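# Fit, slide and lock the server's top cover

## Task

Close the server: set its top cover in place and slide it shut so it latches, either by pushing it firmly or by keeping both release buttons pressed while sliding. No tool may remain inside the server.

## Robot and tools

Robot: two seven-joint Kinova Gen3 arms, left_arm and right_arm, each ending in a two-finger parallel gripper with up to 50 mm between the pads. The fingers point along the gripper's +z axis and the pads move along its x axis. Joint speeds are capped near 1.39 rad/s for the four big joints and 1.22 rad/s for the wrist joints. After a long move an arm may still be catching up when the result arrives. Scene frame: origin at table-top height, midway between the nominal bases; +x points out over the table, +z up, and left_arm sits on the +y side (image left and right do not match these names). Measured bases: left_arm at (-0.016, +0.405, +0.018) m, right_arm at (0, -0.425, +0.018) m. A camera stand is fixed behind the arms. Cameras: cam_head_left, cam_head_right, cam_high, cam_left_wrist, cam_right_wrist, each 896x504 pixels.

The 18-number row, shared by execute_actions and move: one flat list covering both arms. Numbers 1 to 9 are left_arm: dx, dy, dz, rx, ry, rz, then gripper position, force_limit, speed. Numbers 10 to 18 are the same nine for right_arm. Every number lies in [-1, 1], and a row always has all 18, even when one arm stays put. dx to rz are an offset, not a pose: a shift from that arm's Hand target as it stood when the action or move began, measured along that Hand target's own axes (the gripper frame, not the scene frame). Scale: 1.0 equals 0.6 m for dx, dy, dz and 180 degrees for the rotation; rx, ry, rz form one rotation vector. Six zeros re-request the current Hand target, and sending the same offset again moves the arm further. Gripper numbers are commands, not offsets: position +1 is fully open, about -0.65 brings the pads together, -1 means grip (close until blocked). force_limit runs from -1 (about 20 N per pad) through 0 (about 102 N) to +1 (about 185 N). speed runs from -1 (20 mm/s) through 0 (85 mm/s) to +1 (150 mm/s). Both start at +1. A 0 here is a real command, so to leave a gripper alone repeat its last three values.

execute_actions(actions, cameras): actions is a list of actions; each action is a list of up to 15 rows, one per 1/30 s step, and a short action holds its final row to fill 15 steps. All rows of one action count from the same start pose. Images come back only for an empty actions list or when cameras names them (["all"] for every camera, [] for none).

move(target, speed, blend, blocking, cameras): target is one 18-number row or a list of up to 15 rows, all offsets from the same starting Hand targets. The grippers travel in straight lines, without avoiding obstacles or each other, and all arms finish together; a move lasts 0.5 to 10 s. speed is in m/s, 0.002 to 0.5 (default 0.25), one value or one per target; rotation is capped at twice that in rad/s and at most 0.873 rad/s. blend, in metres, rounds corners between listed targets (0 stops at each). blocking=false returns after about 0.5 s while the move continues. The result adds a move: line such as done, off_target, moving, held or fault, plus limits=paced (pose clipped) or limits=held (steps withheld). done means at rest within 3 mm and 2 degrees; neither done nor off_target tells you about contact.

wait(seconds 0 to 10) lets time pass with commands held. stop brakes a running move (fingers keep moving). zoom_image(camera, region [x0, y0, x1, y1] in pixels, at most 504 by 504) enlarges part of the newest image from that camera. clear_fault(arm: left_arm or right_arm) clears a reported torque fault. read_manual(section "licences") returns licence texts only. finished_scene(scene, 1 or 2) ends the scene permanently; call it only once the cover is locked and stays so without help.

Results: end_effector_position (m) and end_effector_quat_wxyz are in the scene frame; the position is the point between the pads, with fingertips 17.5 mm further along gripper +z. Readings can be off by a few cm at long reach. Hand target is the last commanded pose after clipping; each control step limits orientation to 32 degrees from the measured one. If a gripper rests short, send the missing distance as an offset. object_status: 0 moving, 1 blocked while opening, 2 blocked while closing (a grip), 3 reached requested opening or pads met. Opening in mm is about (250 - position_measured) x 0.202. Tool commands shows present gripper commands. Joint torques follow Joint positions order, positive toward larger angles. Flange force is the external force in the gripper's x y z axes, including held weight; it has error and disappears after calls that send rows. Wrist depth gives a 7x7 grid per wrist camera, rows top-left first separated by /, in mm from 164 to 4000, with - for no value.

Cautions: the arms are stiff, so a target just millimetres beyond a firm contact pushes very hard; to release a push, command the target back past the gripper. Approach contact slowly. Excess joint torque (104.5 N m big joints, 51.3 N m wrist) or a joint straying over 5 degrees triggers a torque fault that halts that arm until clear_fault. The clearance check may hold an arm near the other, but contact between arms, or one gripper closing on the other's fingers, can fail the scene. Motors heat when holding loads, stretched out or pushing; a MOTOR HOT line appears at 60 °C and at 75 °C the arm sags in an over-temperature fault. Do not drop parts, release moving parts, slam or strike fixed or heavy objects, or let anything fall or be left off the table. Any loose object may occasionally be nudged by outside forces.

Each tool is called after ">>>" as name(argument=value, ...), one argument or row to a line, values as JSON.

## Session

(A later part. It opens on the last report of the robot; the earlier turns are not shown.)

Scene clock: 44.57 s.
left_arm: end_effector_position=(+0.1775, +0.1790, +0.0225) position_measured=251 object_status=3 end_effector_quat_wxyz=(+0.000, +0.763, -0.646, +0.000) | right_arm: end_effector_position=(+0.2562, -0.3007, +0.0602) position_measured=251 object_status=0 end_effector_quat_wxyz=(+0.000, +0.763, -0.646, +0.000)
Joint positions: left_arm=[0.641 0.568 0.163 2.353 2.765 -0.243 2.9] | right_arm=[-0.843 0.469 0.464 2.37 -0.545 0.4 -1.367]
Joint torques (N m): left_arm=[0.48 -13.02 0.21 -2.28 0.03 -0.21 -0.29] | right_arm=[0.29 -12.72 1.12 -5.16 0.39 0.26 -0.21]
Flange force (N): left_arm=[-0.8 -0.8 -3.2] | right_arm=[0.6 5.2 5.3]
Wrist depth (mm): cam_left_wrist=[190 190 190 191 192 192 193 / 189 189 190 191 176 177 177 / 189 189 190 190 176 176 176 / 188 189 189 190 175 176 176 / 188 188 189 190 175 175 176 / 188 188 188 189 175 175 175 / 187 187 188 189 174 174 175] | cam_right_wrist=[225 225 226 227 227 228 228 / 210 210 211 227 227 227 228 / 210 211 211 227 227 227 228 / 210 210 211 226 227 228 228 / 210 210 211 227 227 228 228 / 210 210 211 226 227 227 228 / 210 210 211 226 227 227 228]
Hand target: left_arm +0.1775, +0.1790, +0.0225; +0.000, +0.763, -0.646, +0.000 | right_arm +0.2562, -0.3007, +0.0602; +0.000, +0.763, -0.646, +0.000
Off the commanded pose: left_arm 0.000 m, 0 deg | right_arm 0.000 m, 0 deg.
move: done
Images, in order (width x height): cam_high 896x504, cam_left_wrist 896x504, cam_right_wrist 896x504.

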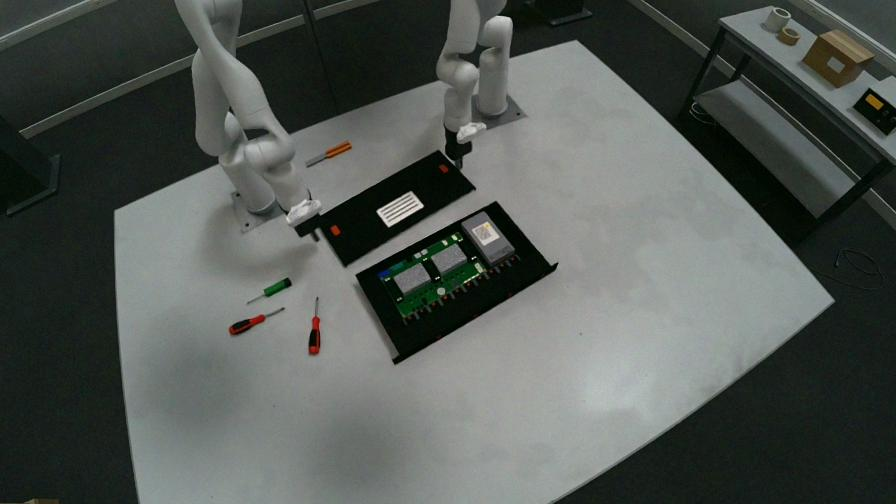

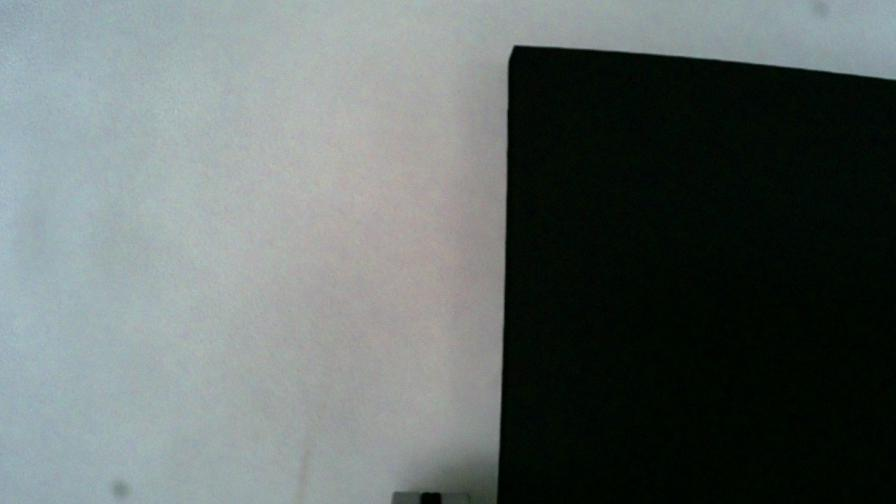

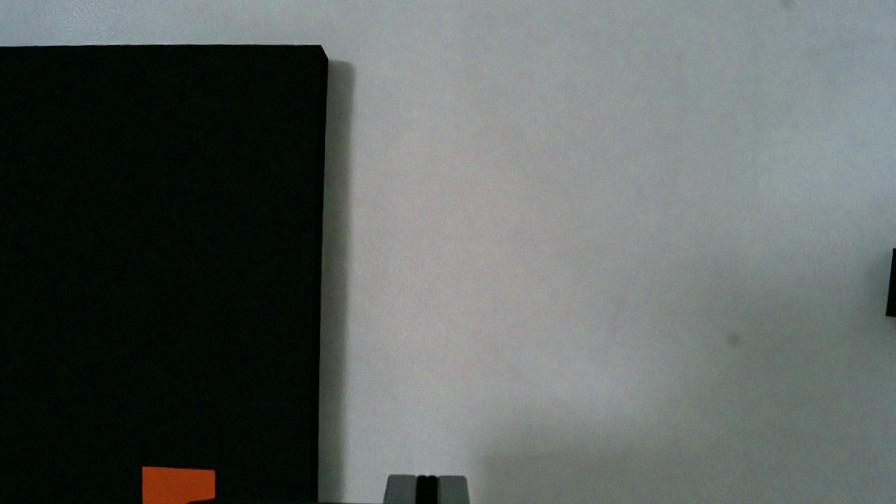

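>>> move(
  target=[
    [0,0,0,0,0,0,-0.66,-0.8,0,0,-0.0103,0.0628,0,0,0.0019,-0.66,-0.8,0],
    [0.0063,0,0,0,0,0,-0.66,-0.8,0,-0.0278,-0.0103,0.0628,0,0,0.0019,-0.66,-0.8,0],
  ],
  speed=[0.15,0.06],
  blend=[0.004,0],
  cameras=["cam_head_left","cam_head_right","cam_left_wrist","cam_right_wrist"],
)

Scene clock: 51.87 s.
left_arm: end_effector_position=(+0.1782, +0.1753, +0.0225) position_measured=251 object_status=3 end_effector_quat_wxyz=(+0.000, +0.763, -0.646, +0.000) | right_arm: end_effector_position=(+0.2596, -0.2832, +0.0225) position_measured=251 object_status=3 end_effector_quat_wxyz=(+0.000, +0.761, -0.648, +0.000)
Joint positions: left_arm=[0.646 0.571 0.166 2.343 2.769 -0.251 2.904] | right_arm=[-0.772 0.586 0.319 2.36 -0.677 0.279 -1.305]
Joint torques (N m): left_arm=[0.47 -13.14 0.24 -2.32 0.04 -0.23 -0.3] | right_arm=[0.66 -14.33 1.18 -4.06 0.36 0.29 -0.14]
Flange force (N): left_arm=[-0.7 -0.7 -3.0] | right_arm=[-0.7 5.6 3.4]
Wrist depth (mm): cam_left_wrist=[190 190 191 191 192 192 193 / 189 190 190 191 176 177 177 / 189 189 190 190 176 176 176 / 188 189 189 190 175 176 176 / 188 189 189 189 175 175 176 / 188 188 189 189 175 175 175 / 187 187 188 189 174 174 175] | cam_right_wrist=[188 188 174 189 189 190 190 / 173 173 173 189 189 190 190 / 173 173 173 189 189 190 190 / 173 173 173 189 189 190 190 / 173 173 173 189 189 190 190 / 172 173 173 189 189 190 190 / 172 173 173 189 189 189 190]
Hand target: left_arm +0.1782, +0.1753, +0.0225; +0.000, +0.763, -0.646, +0.000 | right_arm +0.2596, -0.2832, +0.0225; +0.000, +0.761, -0.648, +0.000
Off the commanded pose: left_arm 0.000 m, 0 deg | right_arm 0.000 m, 0 deg.
move: done
Images, in order (width x height): cam_head_left 896x504, cam_head_right 896x504, cam_left_wrist 896x504, cam_right_wrist 896x504.

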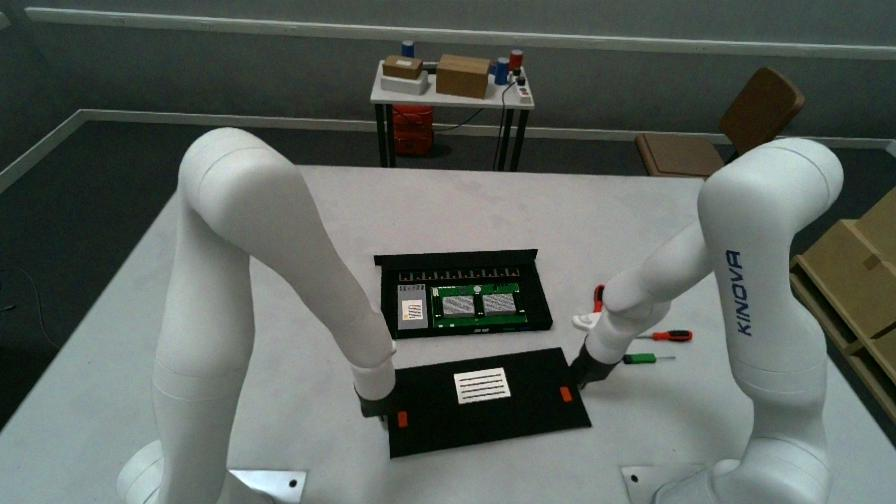

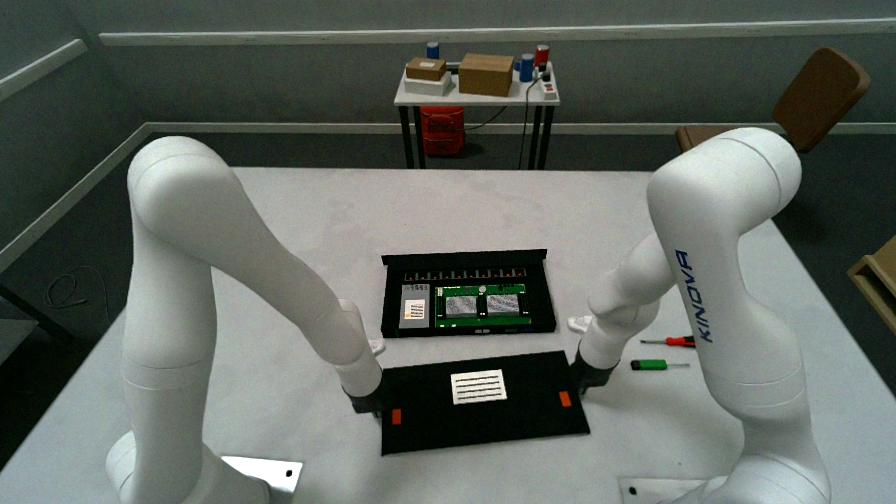

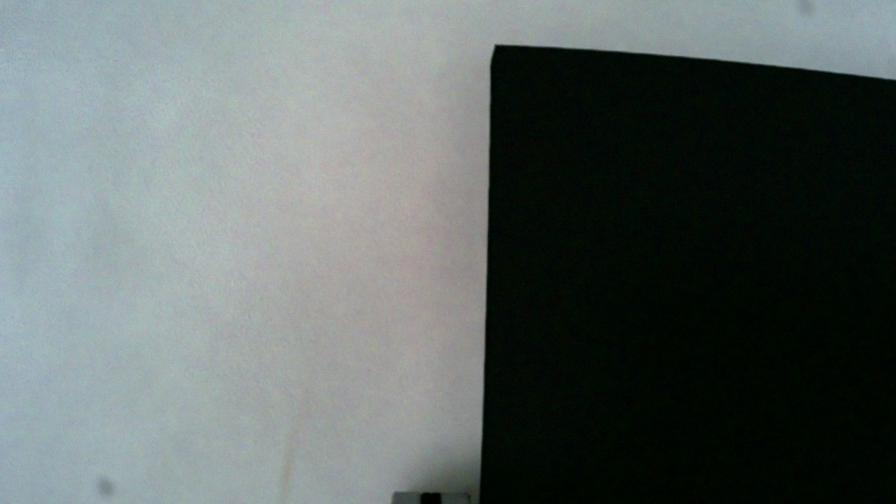

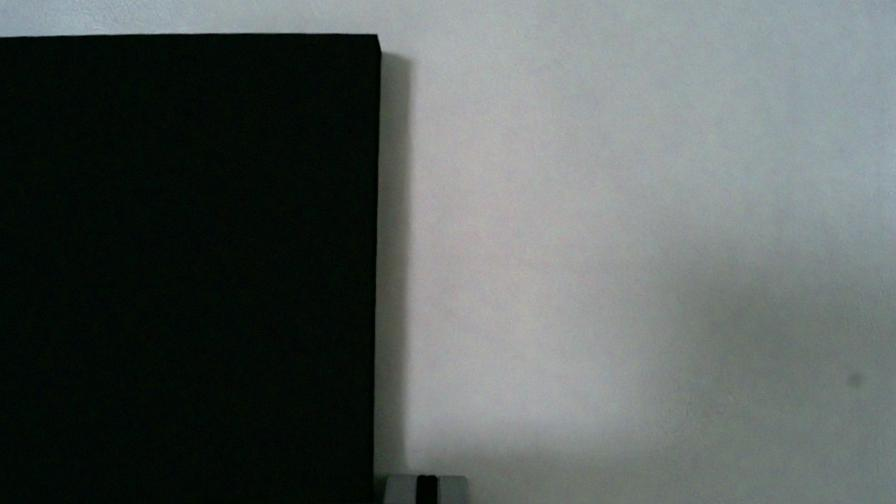

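>>> move(
  target=[0.004,0,0,0,0,0,-0.66,-0.8,0,-0.004,0,0,0,0,0,-0.66,-0.8,0],
  speed=0.02,
)

Scene clock: 52.67 s.
left_arm: end_effector_position=(+0.1786, +0.1729, +0.0225) position_measured=251 object_status=3 end_effector_quat_wxyz=(+0.000, +0.763, -0.646, +0.000) | right_arm: end_effector_position=(+0.2592, -0.2809, +0.0225) position_measured=251 object_status=3 end_effector_quat_wxyz=(+0.000, +0.761, -0.648, +0.000)
Joint positions: left_arm=[0.65 0.573 0.168 2.336 2.771 -0.255 2.906] | right_arm=[-0.781 0.587 0.321 2.358 -0.678 0.282 -1.312]
Joint torques (N m): left_arm=[0.41 -13.16 0.3 -2.53 0.02 -0.21 -0.29] | right_arm=[0.21 -14.32 1.07 -4.15 0.36 0.33 -0.47]
Flange force (N): left_arm=[-1.2 -0.2 -2.9] | right_arm=[2.0 5.7 5.3]
Wrist depth (mm): cam_left_wrist=[190 190 190 191 192 192 192 / 189 190 190 191 176 177 177 / 189 189 190 190 176 176 177 / 189 189 189 190 175 176 176 / 188 188 189 189 175 175 176 / 188 188 189 189 174 175 175 / 187 188 188 188 174 175 175] | cam_right_wrist=[188 188 174 189 190 190 190 / 173 173 173 189 189 190 190 / 173 173 174 189 189 190 190 / 172 173 173 189 189 189 190 / 172 173 173 189 189 189 190 / 172 173 173 189 189 189 190 / 172 173 173 189 189 190 190]
Hand target: left_arm +0.1786, +0.1729, +0.0225; +0.000, +0.763, -0.646, +0.000 | right_arm +0.2592, -0.2808, +0.0225; +0.000, +0.761, -0.648, +0.000
Off the commanded pose: left_arm 0.000 m, 0 deg | right_arm 0.000 m, 0 deg.
move: done

>>> move(
  target=[0.004,0,0,0,0,0,-0.66,-0.8,0,-0.001,0,0,0,0,0,-0.66,-0.8,0],
  speed=0.02,
)

Scene clock: 53.60 s.
left_arm: end_effector_position=(+0.1789, +0.1706, +0.0225) position_measured=251 object_status=3 end_effector_quat_wxyz=(+0.000, +0.763, -0.646, +0.000) | right_arm: end_effector_position=(+0.2591, -0.2803, +0.0225) position_measured=251 object_status=3 end_effector_quat_wxyz=(+0.000, +0.761, -0.648, +0.000)
Joint positions: left_arm=[0.653 0.574 0.17 2.33 2.773 -0.26 2.908] | right_arm=[-0.784 0.587 0.322 2.357 -0.678 0.282 -1.313]
Joint torques (N m): left_arm=[3.12 -14.96 4.53 -9.87 0.62 4.44 -0.11] | right_arm=[-2.4 -15.16 -2.63 -6.3 -0.66 1.16 -0.29]
Flange force (N): left_arm=[-17.6 -1.5 -5.5] | right_arm=[10.5 4.7 0.1]
Wrist depth (mm): cam_left_wrist=[189 190 190 191 191 192 192 / 189 190 190 190 176 176 176 / 189 189 189 190 175 176 176 / 188 189 189 190 175 175 176 / 188 188 189 189 175 175 175 / 188 188 188 189 174 174 175 / 187 187 188 188 174 174 175] | cam_right_wrist=[187 188 173 189 189 190 190 / 172 173 173 189 189 190 190 / 173 173 173 189 189 190 190 / 172 173 173 189 189 190 190 / 172 173 173 189 189 190 190 / 172 173 173 189 189 190 190 / 172 173 173 189 189 189 190]
Hand target: left_arm +0.1790, +0.1705, +0.0225; +0.000, +0.763, -0.646, +0.000 | right_arm +0.2591, -0.2802, +0.0225; +0.000, +0.761, -0.648, +0.000
Off the commanded pose: left_arm 0.000 m, 0 deg | right_arm 0.000 m, 0 deg.
move: done

>>> move(
  target=[0.002,0,0,0,0,0,-0.66,-0.8,0,-0.002,0,0,0,0,0,-0.66,-0.8,0],
  speed=0.02,
)

Scene clock: 54.47 s.
left_arm: end_effector_position=(+0.1791, +0.1694, +0.0225) position_measured=251 object_status=3 end_effector_quat_wxyz=(+0.000, +0.763, -0.646, +0.000) | right_arm: end_effector_position=(+0.2589, -0.2792, +0.0225) position_measured=251 object_status=3 end_effector_quat_wxyz=(+0.000, +0.761, -0.648, +0.000)
Joint positions: left_arm=[0.655 0.575 0.171 2.326 2.774 -0.263 2.909] | right_arm=[-0.788 0.588 0.324 2.356 -0.679 0.284 -1.317]
Joint torques (N m): left_arm=[5.49 -16.53 8.37 -15.69 1.2 8.5 -0.06] | right_arm=[-9.94 -17.44 -13.16 -13.04 -3.46 3.31 -0.62]
Flange force (N): left_arm=[-30.4 -3.2 -7.4] | right_arm=[38.0 3.6 -12.8]
Wrist depth (mm): cam_left_wrist=[189 190 190 191 191 191 191 / 189 190 190 190 175 176 176 / 189 189 189 190 175 176 176 / 189 189 189 189 174 175 175 / 188 188 189 189 174 175 175 / 188 188 188 188 174 174 174 / 187 188 188 188 173 174 174] | cam_right_wrist=[187 188 174 189 189 190 190 / 173 173 173 189 190 190 190 / 172 173 173 189 189 190 190 / 172 173 173 189 189 190 190 / 172 173 173 189 189 190 190 / 172 172 173 189 189 190 190 / 172 173 173 188 189 189 190]
Hand target: left_arm +0.1791, +0.1694, +0.0225; +0.000, +0.763, -0.646, +0.000 | right_arm +0.2589, -0.2791, +0.0225; +0.000, +0.761, -0.648, +0.000
Off the commanded pose: left_arm 0.000 m, 0 deg | right_arm 0.000 m, 0 deg.
move: done

>>> move(
  target=[0.001,0,0,0,0,0.0012,-0.66,-0.8,0,0,0,0,0,0,-0.0018,-0.66,-0.8,0],
  speed=0.02,
)

Scene clock: 55.63 s.
left_arm: end_effector_position=(+0.1792, +0.1688, +0.0225) position_measured=251 object_status=3 end_effector_quat_wxyz=(+0.000, +0.762, -0.647, +0.000) | right_arm: end_effector_position=(+0.2589, -0.2791, +0.0225) position_measured=251 object_status=3 end_effector_quat_wxyz=(+0.000, +0.763, -0.646, +0.000)
Joint positions: left_arm=[0.655 0.576 0.172 2.325 2.773 -0.264 2.907] | right_arm=[-0.787 0.587 0.322 2.356 -0.677 0.283 -1.313]
Joint torques (N m): left_arm=[6.96 -17.84 10.42 -18.81 0.76 10.34 -0.67] | right_arm=[-10.31 -17.87 -13.6 -12.78 -2.84 3.67 0.05]
Flange force (N): left_arm=[-36.6 -2.6 -6.5] | right_arm=[36.8 3.4 -10.9]
Wrist depth (mm): cam_left_wrist=[190 190 190 190 191 191 191 / 189 189 189 190 175 175 176 / 189 189 189 190 175 175 175 / 189 189 189 189 174 175 175 / 188 188 189 189 174 175 175 / 188 188 188 188 174 174 174 / 187 187 188 188 174 174 174] | cam_right_wrist=[187 188 174 189 190 190 190 / 172 173 173 189 189 190 190 / 172 173 173 189 189 190 190 / 172 173 173 189 189 190 190 / 172 173 173 189 189 190 190 / 172 173 173 188 189 190 190 / 172 173 173 189 189 190 190]
Hand target: left_arm +0.1793, +0.1688, +0.0225; +0.000, +0.762, -0.647, +0.000 | right_arm +0.2589, -0.2791, +0.0225; +0.000, +0.763, -0.646, +0.000
Off the commanded pose: left_arm 0.000 m, 0 deg | right_arm 0.000 m, 0 deg.
move: done

>>> move(
  target=[0.0014,0,0,0,0,-0.00075,-0.66,-0.8,0,-0.0014,0,0,0,0,0.00065,-0.66,-0.8,0],
  speed=0.02,
)

Scene clock: 56.57 s.
left_arm: end_effector_position=(+0.1794, +0.1680, +0.0225) position_measured=251 object_status=3 end_effector_quat_wxyz=(+0.000, +0.763, -0.646, +0.000) | right_arm: end_effector_position=(+0.2588, -0.2783, +0.0225) position_measured=251 object_status=3 end_effector_quat_wxyz=(+0.000, +0.762, -0.647, +0.000)
Joint positions: left_arm=[0.656 0.577 0.172 2.322 2.775 -0.266 2.909] | right_arm=[-0.791 0.588 0.324 2.355 -0.677 0.284 -1.317]
Joint torques (N m): left_arm=[8.52 -17.96 13.15 -22.82 1.8 13.28 0] | right_arm=[-14.83 -19.7 -20.43 -17.65 -5.38 5.09 -0.79]
Flange force (N): left_arm=[-46.8 -5.0 -10.7] | right_arm=[55.5 2.9 -19.8]
Wrist depth (mm): cam_left_wrist=[190 190 191 190 191 191 191 / 189 189 190 190 175 175 176 / 189 189 189 189 175 175 175 / 188 189 189 189 174 175 175 / 188 188 188 189 174 174 175 / 187 188 188 188 174 174 174 / 187 188 188 188 173 173 174] | cam_right_wrist=[187 188 173 189 189 190 191 / 172 173 173 189 189 190 191 / 172 173 173 189 189 190 190 / 172 173 173 189 189 190 190 / 172 173 173 189 189 190 190 / 172 173 173 189 189 190 190 / 172 173 173 188 189 190 190]
Hand target: left_arm +0.1794, +0.1679, +0.0225; +0.000, +0.763, -0.646, +0.000 | right_arm +0.2588, -0.2782, +0.0225; +0.000, +0.762, -0.647, +0.000
Off the commanded pose: left_arm 0.000 m, 0 deg | right_arm 0.000 m, 0 deg.
move: done

>>> move(
  target=[0,0,0,0,0,0.0006,-0.66,-0.8,0,0,0,0,0,0,-0.0013,-0.66,-0.8,0],
  speed=0.02,
)

Scene clock: 57.57 s.
left_arm: end_effector_position=(+0.1794, +0.1679, +0.0225) position_measured=251 object_status=3 end_effector_quat_wxyz=(+0.000, +0.762, -0.647, +0.000) | right_arm: end_effector_position=(+0.2588, -0.2782, +0.0225) position_measured=251 object_status=3 end_effector_quat_wxyz=(+0.000, +0.764, -0.645, +0.000)
Joint positions: left_arm=[0.656 0.577 0.172 2.322 2.774 -0.266 2.908] | right_arm=[-0.79 0.588 0.323 2.355 -0.676 0.284 -1.314]
Joint torques (N m): left_arm=[8.52 -18.54 13.03 -24.18 1.12 13.73 -0.53] | right_arm=[-15.29 -20 -20.5 -17.4 -4.18 5.13 0.36]
Flange force (N): left_arm=[-48.0 -2.2 -10.6] | right_arm=[53.3 3.5 -16.9]
Wrist depth (mm): cam_left_wrist=[190 190 190 190 190 191 191 / 189 189 190 190 175 175 176 / 189 189 190 189 175 175 175 / 189 188 189 189 174 175 175 / 188 188 188 189 174 174 174 / 187 188 188 188 174 174 174 / 187 187 188 188 173 173 174] | cam_right_wrist=[187 188 173 189 189 190 190 / 172 173 173 189 189 190 191 / 172 173 173 189 189 190 190 / 172 173 173 189 189 190 190 / 172 172 173 189 189 190 190 / 172 172 173 188 189 190 190 / 172 172 173 188 189 189 190]
Hand target: left_arm +0.1794, +0.1680, +0.0225; +0.000, +0.762, -0.647, +0.000 | right_arm +0.2588, -0.2782, +0.0225; +0.000, +0.764, -0.645, +0.000
Off the commanded pose: left_arm 0.000 m, 0 deg | right_arm 0.000 m, 0 deg.
move: done

>>> move(
  target=[
    [0,0,0,0,0,-0.00027,-0.66,-0.8,0,0,0,0,0,0,0.00063,-0.66,-0.8,0],
    [0,0,-0.01,0,0,-0.00027,-0.66,-0.8,0,0,0,-0.01,0,0,0.00063,-0.66,-0.8,0],
  ],
  speed=[0.02,0.02],
  cameras=["cam_left_wrist","cam_right_wrist"],
)

Scene clock: 58.93 s.
left_arm: end_effector_position=(+0.1794, +0.1679, +0.0285) position_measured=251 object_status=3 end_effector_quat_wxyz=(+0.000, +0.763, -0.647, +0.000) | right_arm: end_effector_position=(+0.2588, -0.2782, +0.0285) position_measured=251 object_status=3 end_effector_quat_wxyz=(+0.000, +0.763, -0.646, +0.000)
Joint positions: left_arm=[0.644 0.559 0.188 2.32 2.782 -0.288 2.902] | right_arm=[-0.812 0.572 0.352 2.352 -0.66 0.308 -1.33]
Joint torques (N m): left_arm=[7.5 -23.59 11.86 -26.69 0.77 13.92 -0.61] | right_arm=[-11.63 -23.5 -14.44 -16.1 -3.92 3.77 -0.19]
Flange force (N): left_arm=[-47.1 1.3 4.7] | right_arm=[42.7 4.7 5.1]
Wrist depth (mm): cam_left_wrist=[195 195 195 195 196 196 196 / 195 195 195 195 175 175 175 / 194 195 195 195 175 175 174 / 194 194 194 194 175 174 174 / 194 194 194 194 174 174 174 / 193 193 194 194 174 173 174 / 193 193 193 193 173 173 173] | cam_right_wrist=[193 193 173 195 195 195 196 / 172 173 173 195 195 196 196 / 172 173 173 194 195 196 196 / 172 172 173 195 195 196 196 / 172 173 173 194 195 196 196 / 172 172 173 194 195 196 196 / 172 172 173 194 195 196 196]
Hand target: left_arm +0.1794, +0.1679, +0.0285; +0.000, +0.763, -0.647, +0.000 | right_arm +0.2588, -0.2782, +0.0285; +0.000, +0.763, -0.646, +0.000
Off the commanded pose: left_arm 0.000 m, 0 deg | right_arm 0.000 m, 0 deg.
move: done
Images, in order (width x height): cam_left_wrist 896x504, cam_right_wrist 896x504.

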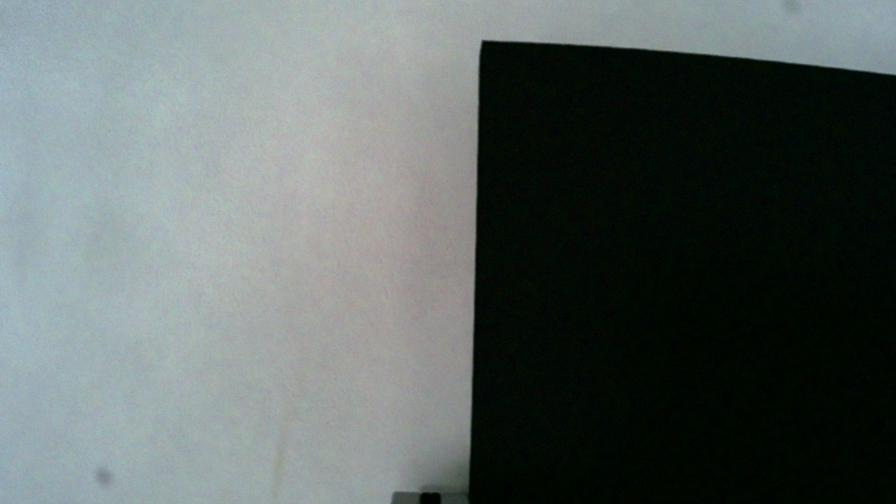

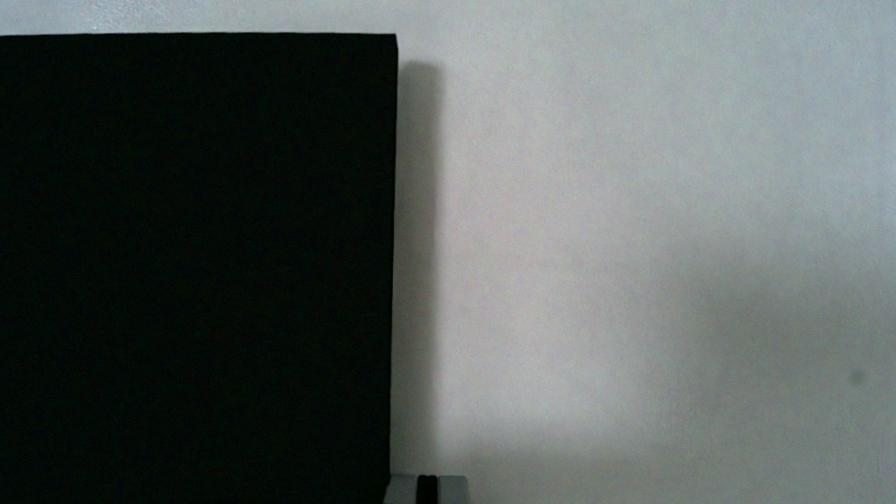

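>>> move(
  target=[0,0,-0.1083,0,0,-0.00036,-0.66,-0.8,0,0,0,-0.1083,0,0,0,-0.66,-0.8,0],
  speed=0.05,
  cameras=["cam_left_wrist","cam_right_wrist"],
)

Scene clock: 63.10 s.
left_arm: end_effector_position=(+0.1793, +0.1679, +0.0935) position_measured=251 object_status=3 end_effector_quat_wxyz=(+0.000, +0.763, -0.646, +0.000) | right_arm: end_effector_position=(+0.2588, -0.2782, +0.0935) position_measured=251 object_status=3 end_effector_quat_wxyz=(+0.000, +0.763, -0.646, +0.000)
Joint positions: left_arm=[0.524 0.377 0.334 2.265 2.899 -0.531 2.799] | right_arm=[-1.018 0.404 0.605 2.299 -0.441 0.549 -1.522]
Joint torques (N m): left_arm=[7.41 -19.9 11.17 -31.46 2.87 15.03 -0.14] | right_arm=[-13.4 -21.8 -14.62 -17.98 -8.32 1.47 0.11]
Flange force (N): left_arm=[-52.3 3.2 7.0] | right_arm=[48.8 4.6 6.6]
Wrist depth (mm): cam_left_wrist=[260 261 261 261 261 262 262 / 260 261 260 260 175 175 175 / 259 259 260 260 175 175 175 / 259 259 260 260 174 174 174 / 259 259 259 259 174 174 174 / 258 258 258 258 174 174 174 / 257 258 258 258 173 173 173] | cam_right_wrist=[257 258 173 259 260 261 262 / 172 173 173 260 260 261 262 / 172 173 173 259 260 261 261 / 172 173 173 259 260 261 262 / 172 172 173 260 260 261 261 / 172 173 173 259 260 260 261 / 172 173 173 259 260 260 261]
Hand target: left_arm +0.1793, +0.1679, +0.0935; +0.000, +0.763, -0.646, +0.000 | right_arm +0.2588, -0.2782, +0.0935; +0.000, +0.763, -0.646, +0.000
Off the commanded pose: left_arm 0.000 m, 0 deg | right_arm 0.000 m, 0 deg.
move: done
Images, in order (width x height): cam_left_wrist 896x504, cam_right_wrist 896x504.

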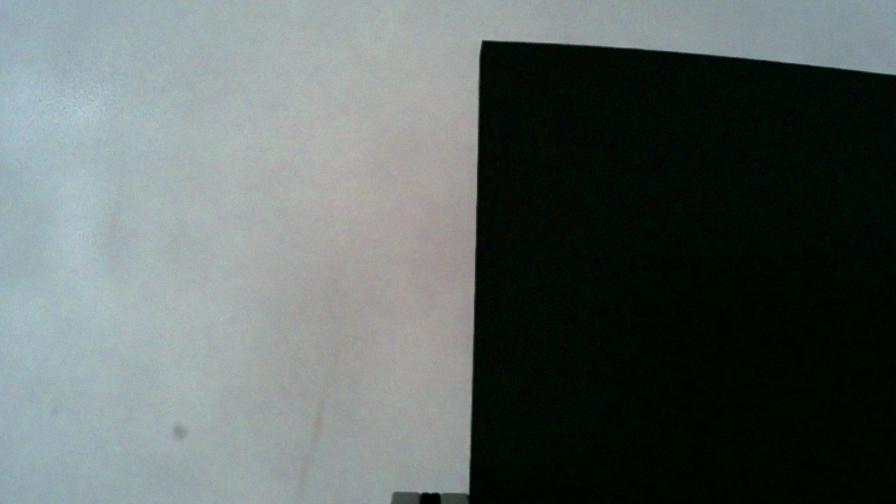

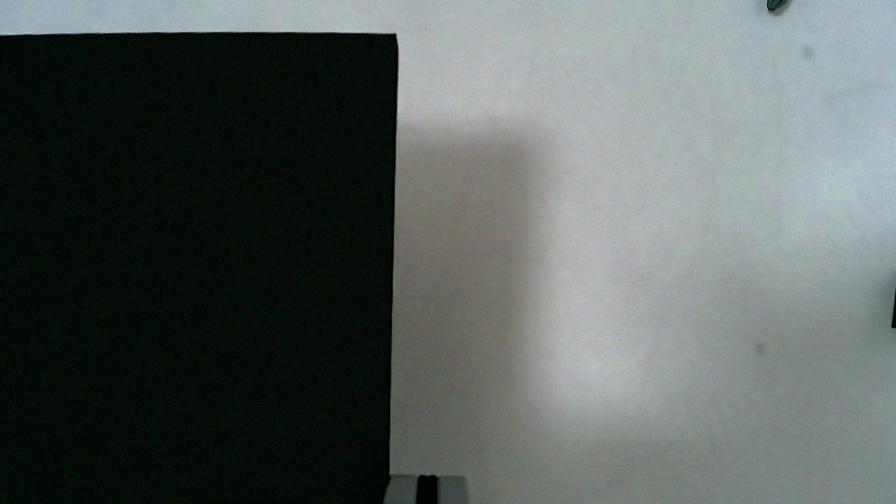

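>>> move(
  target=[0.0018,-0.4272,0,0,0,0.02833,-0.66,-0.8,0,0.0000,-0.3598,0,0,0,0.02833,-0.66,-0.8,0],
  speed=0.1,
  cameras=["cam_left_wrist","cam_right_wrist","cam_high"],
)

Scene clock: 66.73 s.
left_arm: end_effector_position=(+0.4324, +0.2090, +0.0938) position_measured=251 object_status=3 end_effector_quat_wxyz=(+0.000, +0.733, -0.680, +0.000) | right_arm: end_effector_position=(+0.4716, -0.2426, +0.0934) position_measured=251 object_status=3 end_effector_quat_wxyz=(+0.000, +0.734, -0.679, +0.000)
Joint positions: left_arm=[0.125 0.68 0.349 1.665 2.85 -0.847 2.261] | right_arm=[-0.717 0.759 0.583 1.607 -0.492 0.927 -1.502]
Joint torques (N m): left_arm=[14.38 -22.1 18.43 -14.8 7 6.74 0.11] | right_arm=[-15.18 -28.21 -11.79 -17.02 -9.11 1.22 -0.52]
Flange force (N): left_arm=[-34.2 1.9 3.2] | right_arm=[34.5 7.6 9.4]
Wrist depth (mm): cam_left_wrist=[260 261 261 261 258 232 232 / 260 261 261 260 200 201 201 / 260 260 260 197 196 196 196 / 259 260 260 260 192 192 193 / 259 259 260 260 187 188 188 / 258 259 259 259 184 184 183 / 257 257 258 181 180 179 180] | cam_right_wrist=[226 227 254 259 260 260 261 / 194 194 195 259 260 260 261 / 190 190 191 259 260 261 261 / 186 186 186 258 260 260 261 / 182 183 184 258 260 260 261 / 179 179 180 259 259 260 261 / 176 176 176 259 259 260 261]
Hand target: left_arm +0.4323, +0.2090, +0.0938; +0.000, +0.733, -0.680, +0.000 | right_arm +0.4717, -0.2426, +0.0935; +0.000, +0.734, -0.680, +0.000
Off the commanded pose: left_arm 0.000 m, 0 deg | right_arm 0.000 m, 0 deg.
move: done
Images, in order (width x height): cam_high 896x504, cam_left_wrist 896x504, cam_right_wrist 896x504.

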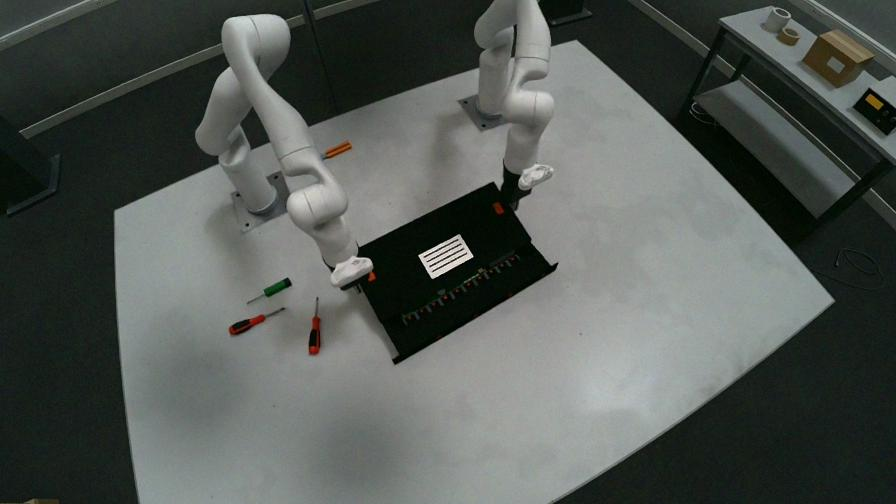

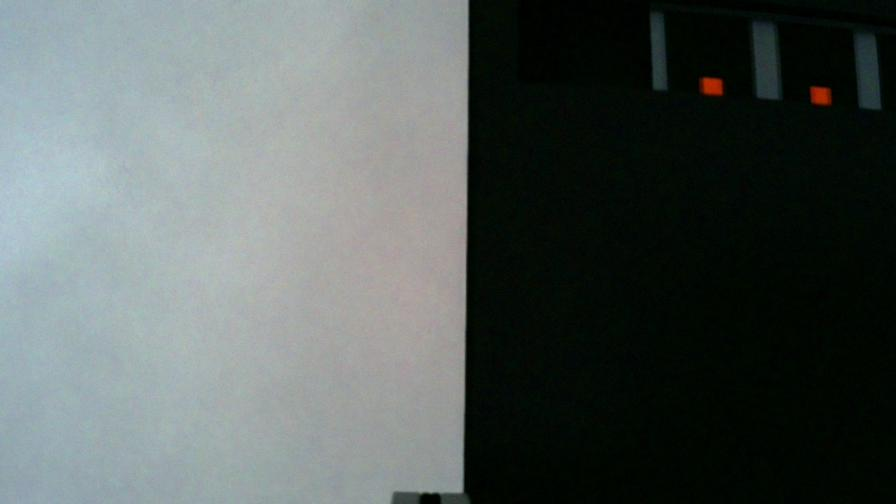

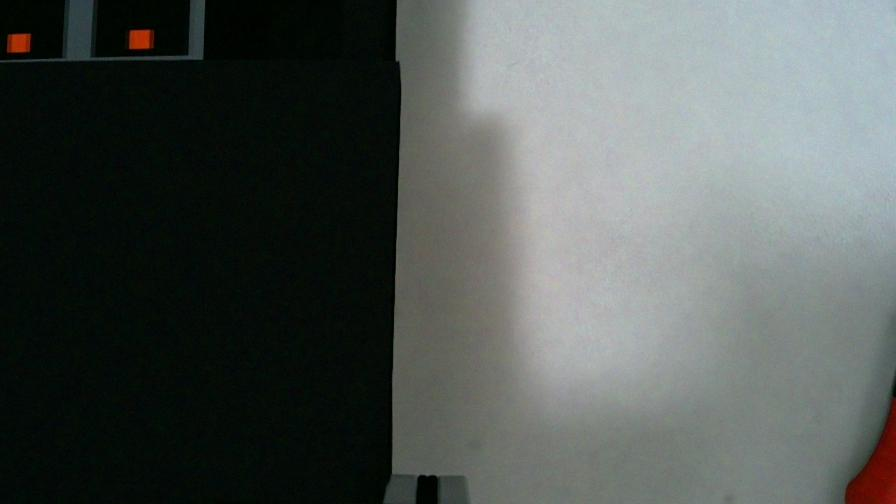

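>>> zoom_image(
  camera="cam_left_wrist",
  region=[440, 0, 640, 112],
)

>>> zoom_image(
  camera="cam_right_wrist",
  region=[220, 0, 420, 112],
)

>>> zoom_image(
  camera="cam_high",
  region=[320, 170, 580, 370],
)

Scaled by 2.520 from the camera's 896x504 image, which has a finer 1280x720 frame.

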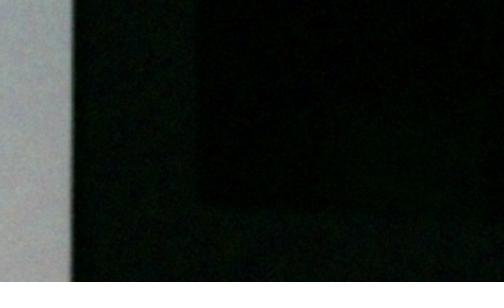

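Scaled by 2.520 from the camera's 896x504 image, which has a finer 1280x720 frame.

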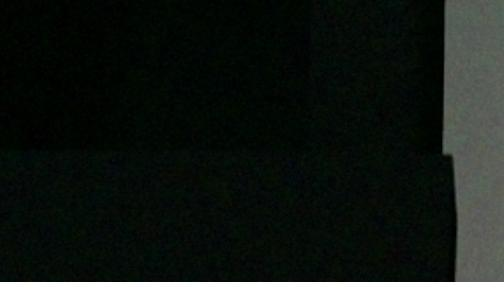

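Scaled by 1.938 from the camera's 896x504 image, which has a finer 1280x720 frame.

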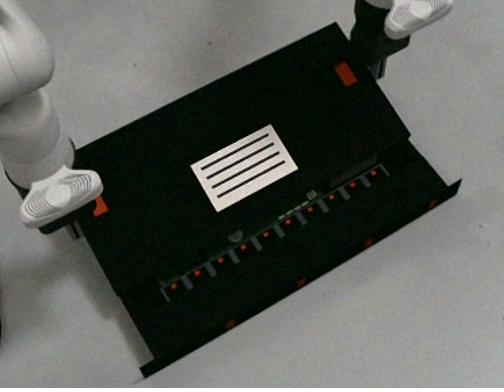

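>>> zoom_image(
  camera="cam_left_wrist",
  region=[620, 0, 896, 120],
)

>>> zoom_image(
  camera="cam_right_wrist",
  region=[0, 0, 220, 90],
)

Scaled by 1.826 from the camera's 896x504 image, which has a finer 1280x720 frame.

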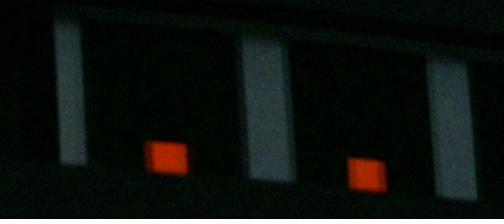

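Scaled by 2.291 from the camera's 896x504 image, which has a finer 1280x720 frame.

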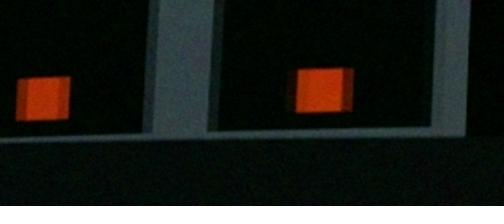

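>>> move(
  target=[
    [0.0015,0,-0.0133,0,0,0,-0.66,-0.8,0,-0.0015,0,-0.0133,0,0,0,-0.66,-0.8,0],
    [0.0006,0.0079,-0.0133,0,0,-0.00667,-0.66,-0.8,0,-0.0032,-0.0078,-0.0133,0,0,-0.00667,-0.66,-0.8,0],
  ],
  speed=[0.02,0.03],
  cameras=["cam_left_wrist","cam_right_wrist"],
)

Scene clock: 72.87 s.
left_arm: end_effector_position=(+0.4277, +0.2082, +0.1018) position_measured=251 object_status=3 end_effector_quat_wxyz=(+0.000, +0.741, -0.672, +0.000) | right_arm: end_effector_position=(+0.4762, -0.2404, +0.1014) position_measured=251 object_status=3 end_effector_quat_wxyz=(+0.000, +0.741, -0.672, +0.000)
Joint positions: left_arm=[0.128 0.66 0.349 1.672 2.86 -0.858 2.28] | right_arm=[-0.715 0.755 0.584 1.58 -0.481 0.954 -1.495]
Joint torques (N m): left_arm=[16.46 -22.51 20.77 -14.43 8.43 6.37 -0.02] | right_arm=[-24.94 -30.14 -21.61 -25.11 -16 -1.55 -0.77]
Flange force (N): left_arm=[-37.1 -2.6 6.5] | right_arm=[57.2 18.7 3.7]
Wrist depth (mm): cam_left_wrist=[269 269 269 269 266 240 241 / 268 269 269 269 266 240 240 / 267 268 269 268 217 218 219 / 267 268 268 267 208 209 210 / 266 267 268 267 200 201 201 / 265 266 266 267 191 193 192 / 265 265 266 187 186 185 185] | cam_right_wrist=[234 235 262 266 267 268 269 / 235 217 221 267 267 268 269 / 209 210 211 267 267 268 269 / 201 201 203 267 267 268 269 / 194 195 195 266 267 268 269 / 187 188 188 266 268 268 268 / 181 181 182 266 267 268 268]
Hand target: left_arm +0.4276, +0.2082, +0.1017; +0.000, +0.741, -0.672, +0.000 | right_arm +0.4762, -0.2403, +0.1014; +0.000, +0.741, -0.672, +0.000
Off the commanded pose: left_arm 0.000 m, 0 deg | right_arm 0.000 m, 0 deg.
move: done
Images, in order (width x height): cam_left_wrist 896x504, cam_right_wrist 896x504.

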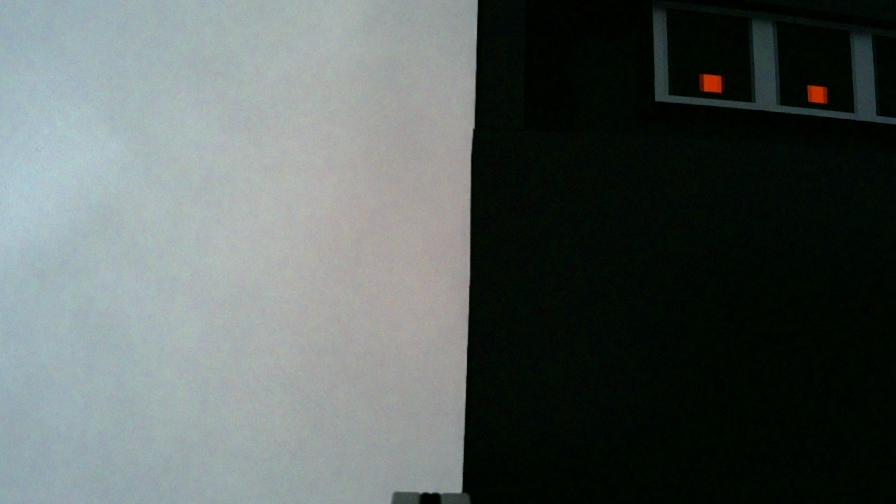

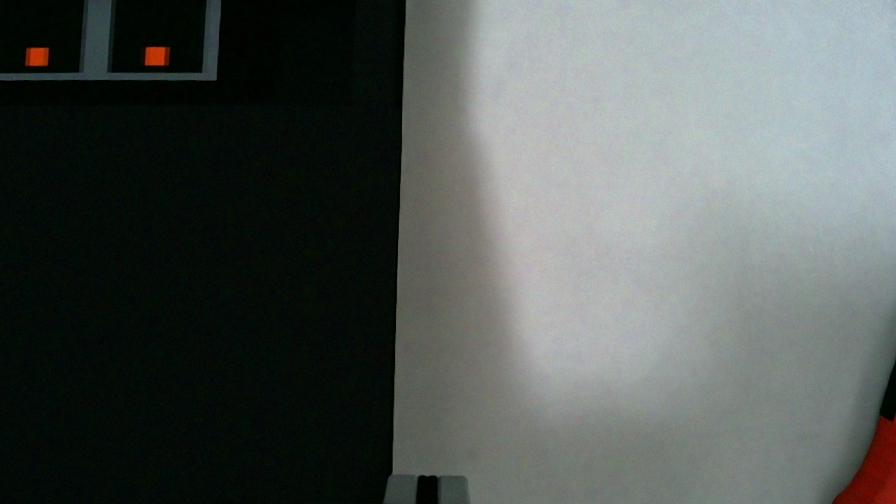

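>>> zoom_image(
  camera="cam_left_wrist",
  region=[440, 60, 560, 180],
)

>>> zoom_image(
  camera="cam_right_wrist",
  region=[310, 40, 430, 160],
)

Scaled by 4.200 from the camera's 896x504 image, which has a finer 1280x720 frame.

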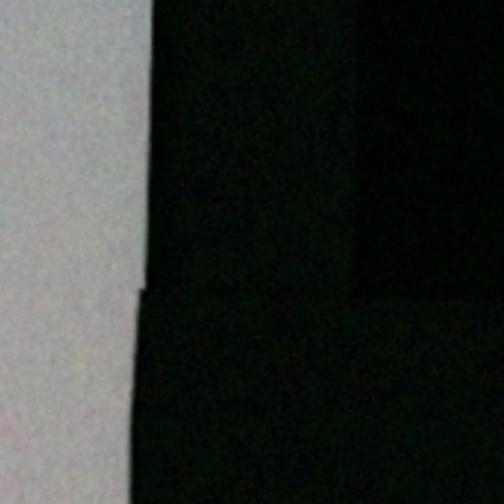

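Scaled by 4.200 from the camera's 896x504 image, which has a finer 1280x720 frame.

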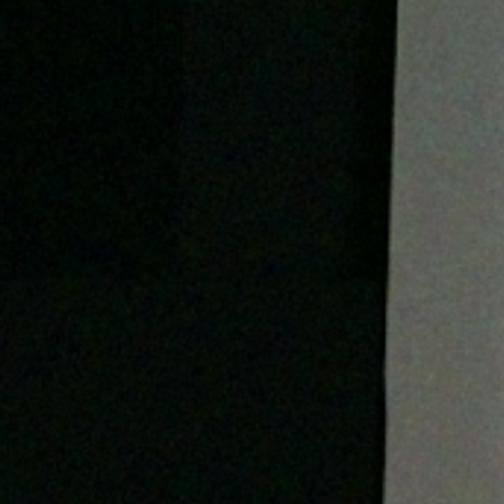

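>>> move(
  target=[0.0025,0,0,0,0,0,-0.66,-0.8,0,0.0035,0,0,0,0,0,-0.66,-0.8,0],
  speed=0.02,
  cameras=["cam_left_wrist","cam_right_wrist","cam_head_left"],
)

Scene clock: 76.90 s.
left_arm: end_effector_position=(+0.4278, +0.2068, +0.1017) position_measured=251 object_status=3 end_effector_quat_wxyz=(+0.000, +0.741, -0.672, +0.000) | right_arm: end_effector_position=(+0.4764, -0.2422, +0.1014) position_measured=251 object_status=3 end_effector_quat_wxyz=(+0.000, +0.741, -0.672, +0.000)
Joint positions: left_arm=[0.131 0.661 0.348 1.67 2.86 -0.86 2.282] | right_arm=[-0.711 0.754 0.584 1.582 -0.481 0.953 -1.491]
Joint torques (N m): left_arm=[19.46 -22.56 24.44 -19.47 9.65 10.38 0.2] | right_arm=[-17.59 -28.49 -14.19 -16.6 -10.29 1.99 -0.53]
Flange force (N): left_arm=[-48.7 4.4 3.1] | right_arm=[38.0 5.1 9.6]
Wrist depth (mm): cam_left_wrist=[268 269 269 269 266 239 240 / 268 269 269 269 265 239 241 / 267 267 268 268 217 218 218 / 267 267 268 268 208 209 209 / 267 267 267 267 200 201 201 / 266 267 266 266 191 193 192 / 266 266 266 187 186 185 185] | cam_right_wrist=[235 236 262 267 267 268 269 / 235 217 221 267 268 268 269 / 209 210 211 267 267 268 269 / 202 201 203 267 267 268 269 / 194 195 195 266 268 268 269 / 187 188 189 266 267 268 269 / 181 181 182 266 267 268 268]
Hand target: left_arm +0.4278, +0.2067, +0.1017; +0.000, +0.741, -0.672, +0.000 | right_arm +0.4764, -0.2424, +0.1014; +0.000, +0.741, -0.672, +0.000
Off the commanded pose: left_arm 0.000 m, 0 deg | right_arm 0.000 m, 0 deg.
move: done
Images, in order (width x height): cam_head_left 896x504, cam_left_wrist 896x504, cam_right_wrist 896x504.

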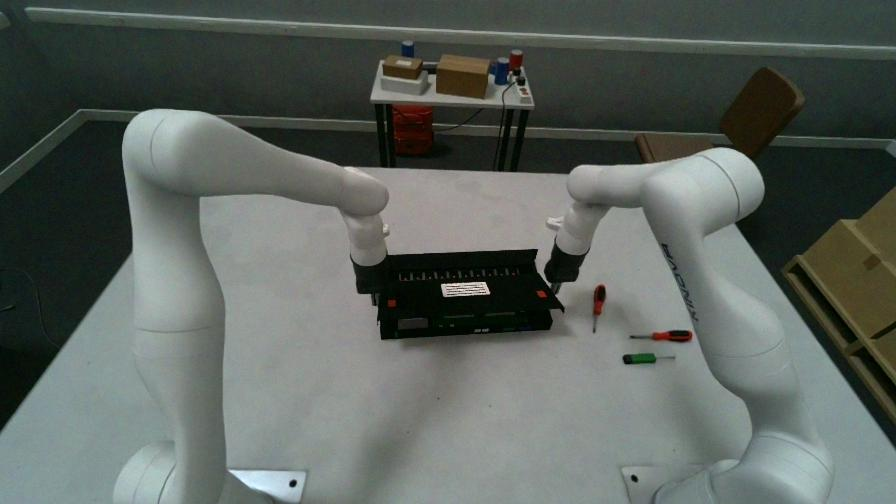

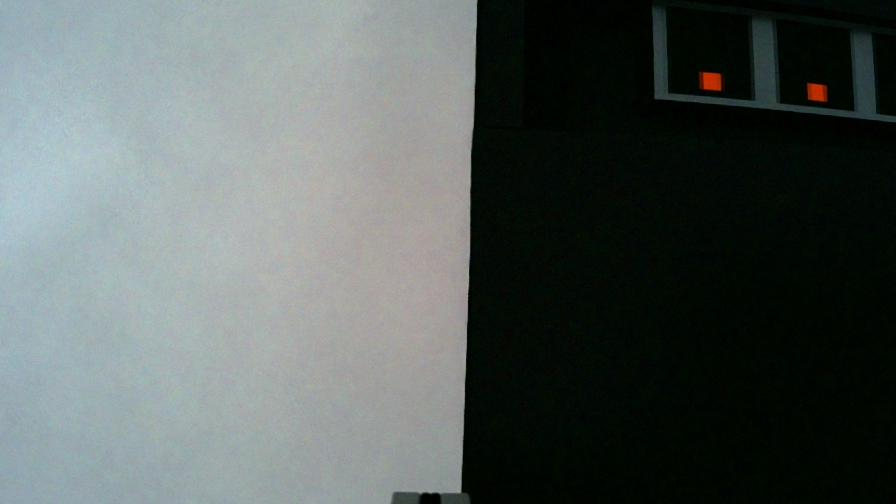

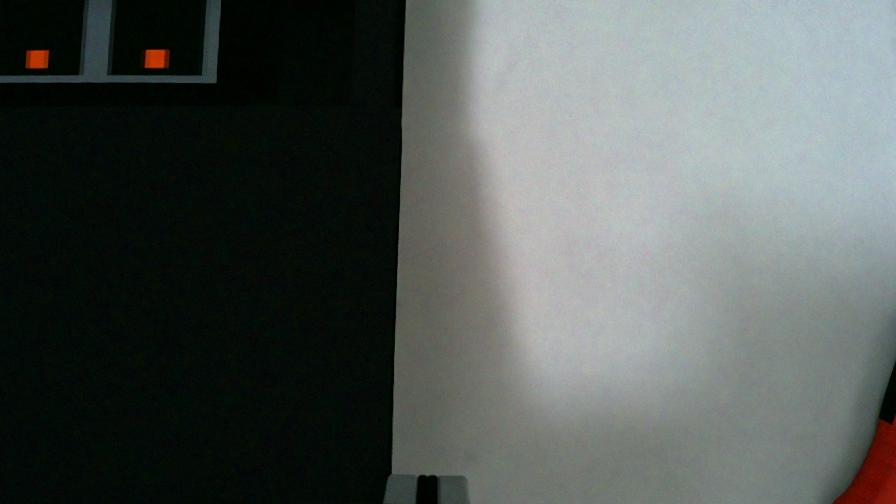

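>>> zoom_image(
  camera="cam_left_wrist",
  region=[430, 0, 530, 250],
)

>>> zoom_image(
  camera="cam_right_wrist",
  region=[340, 0, 440, 250],
)

>>> zoom_image(
  camera="cam_head_left",
  region=[350, 220, 600, 360],
)

Scaled by 2.016 from the camera's 896x504 image, which has a finer 1280x720 frame.

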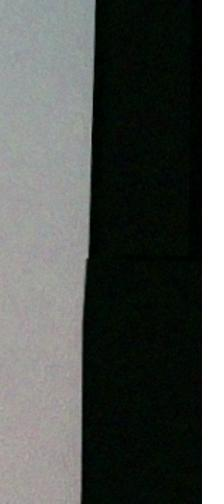

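Scaled by 2.016 from the camera's 896x504 image, which has a finer 1280x720 frame.

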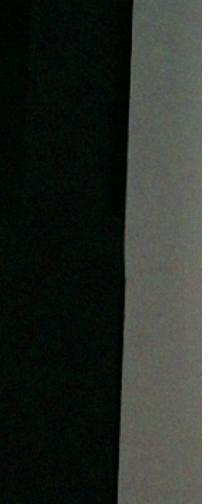

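Scaled by 2.016 from the camera's 896x504 image, which has a finer 1280x720 frame.

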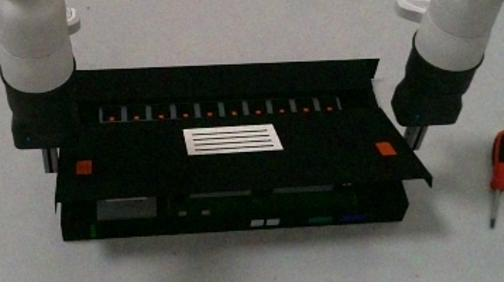

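>>> zoom_image(
  camera="cam_left_wrist",
  region=[640, 0, 768, 72],
)

>>> zoom_image(
  camera="cam_left_wrist",
  region=[768, 0, 896, 72],
)

Scaled by 3.938 from the camera's 896x504 image, which has a finer 1280x720 frame.

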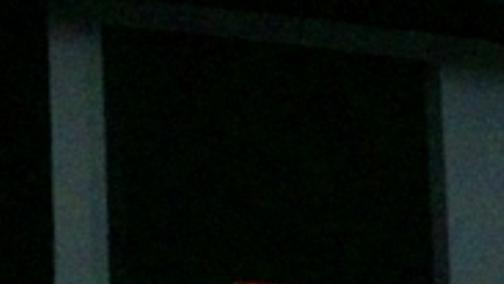

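Scaled by 3.938 from the camera's 896x504 image, which has a finer 1280x720 frame.

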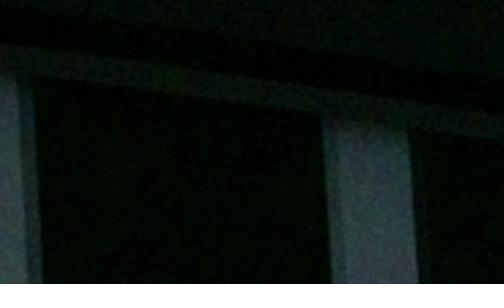

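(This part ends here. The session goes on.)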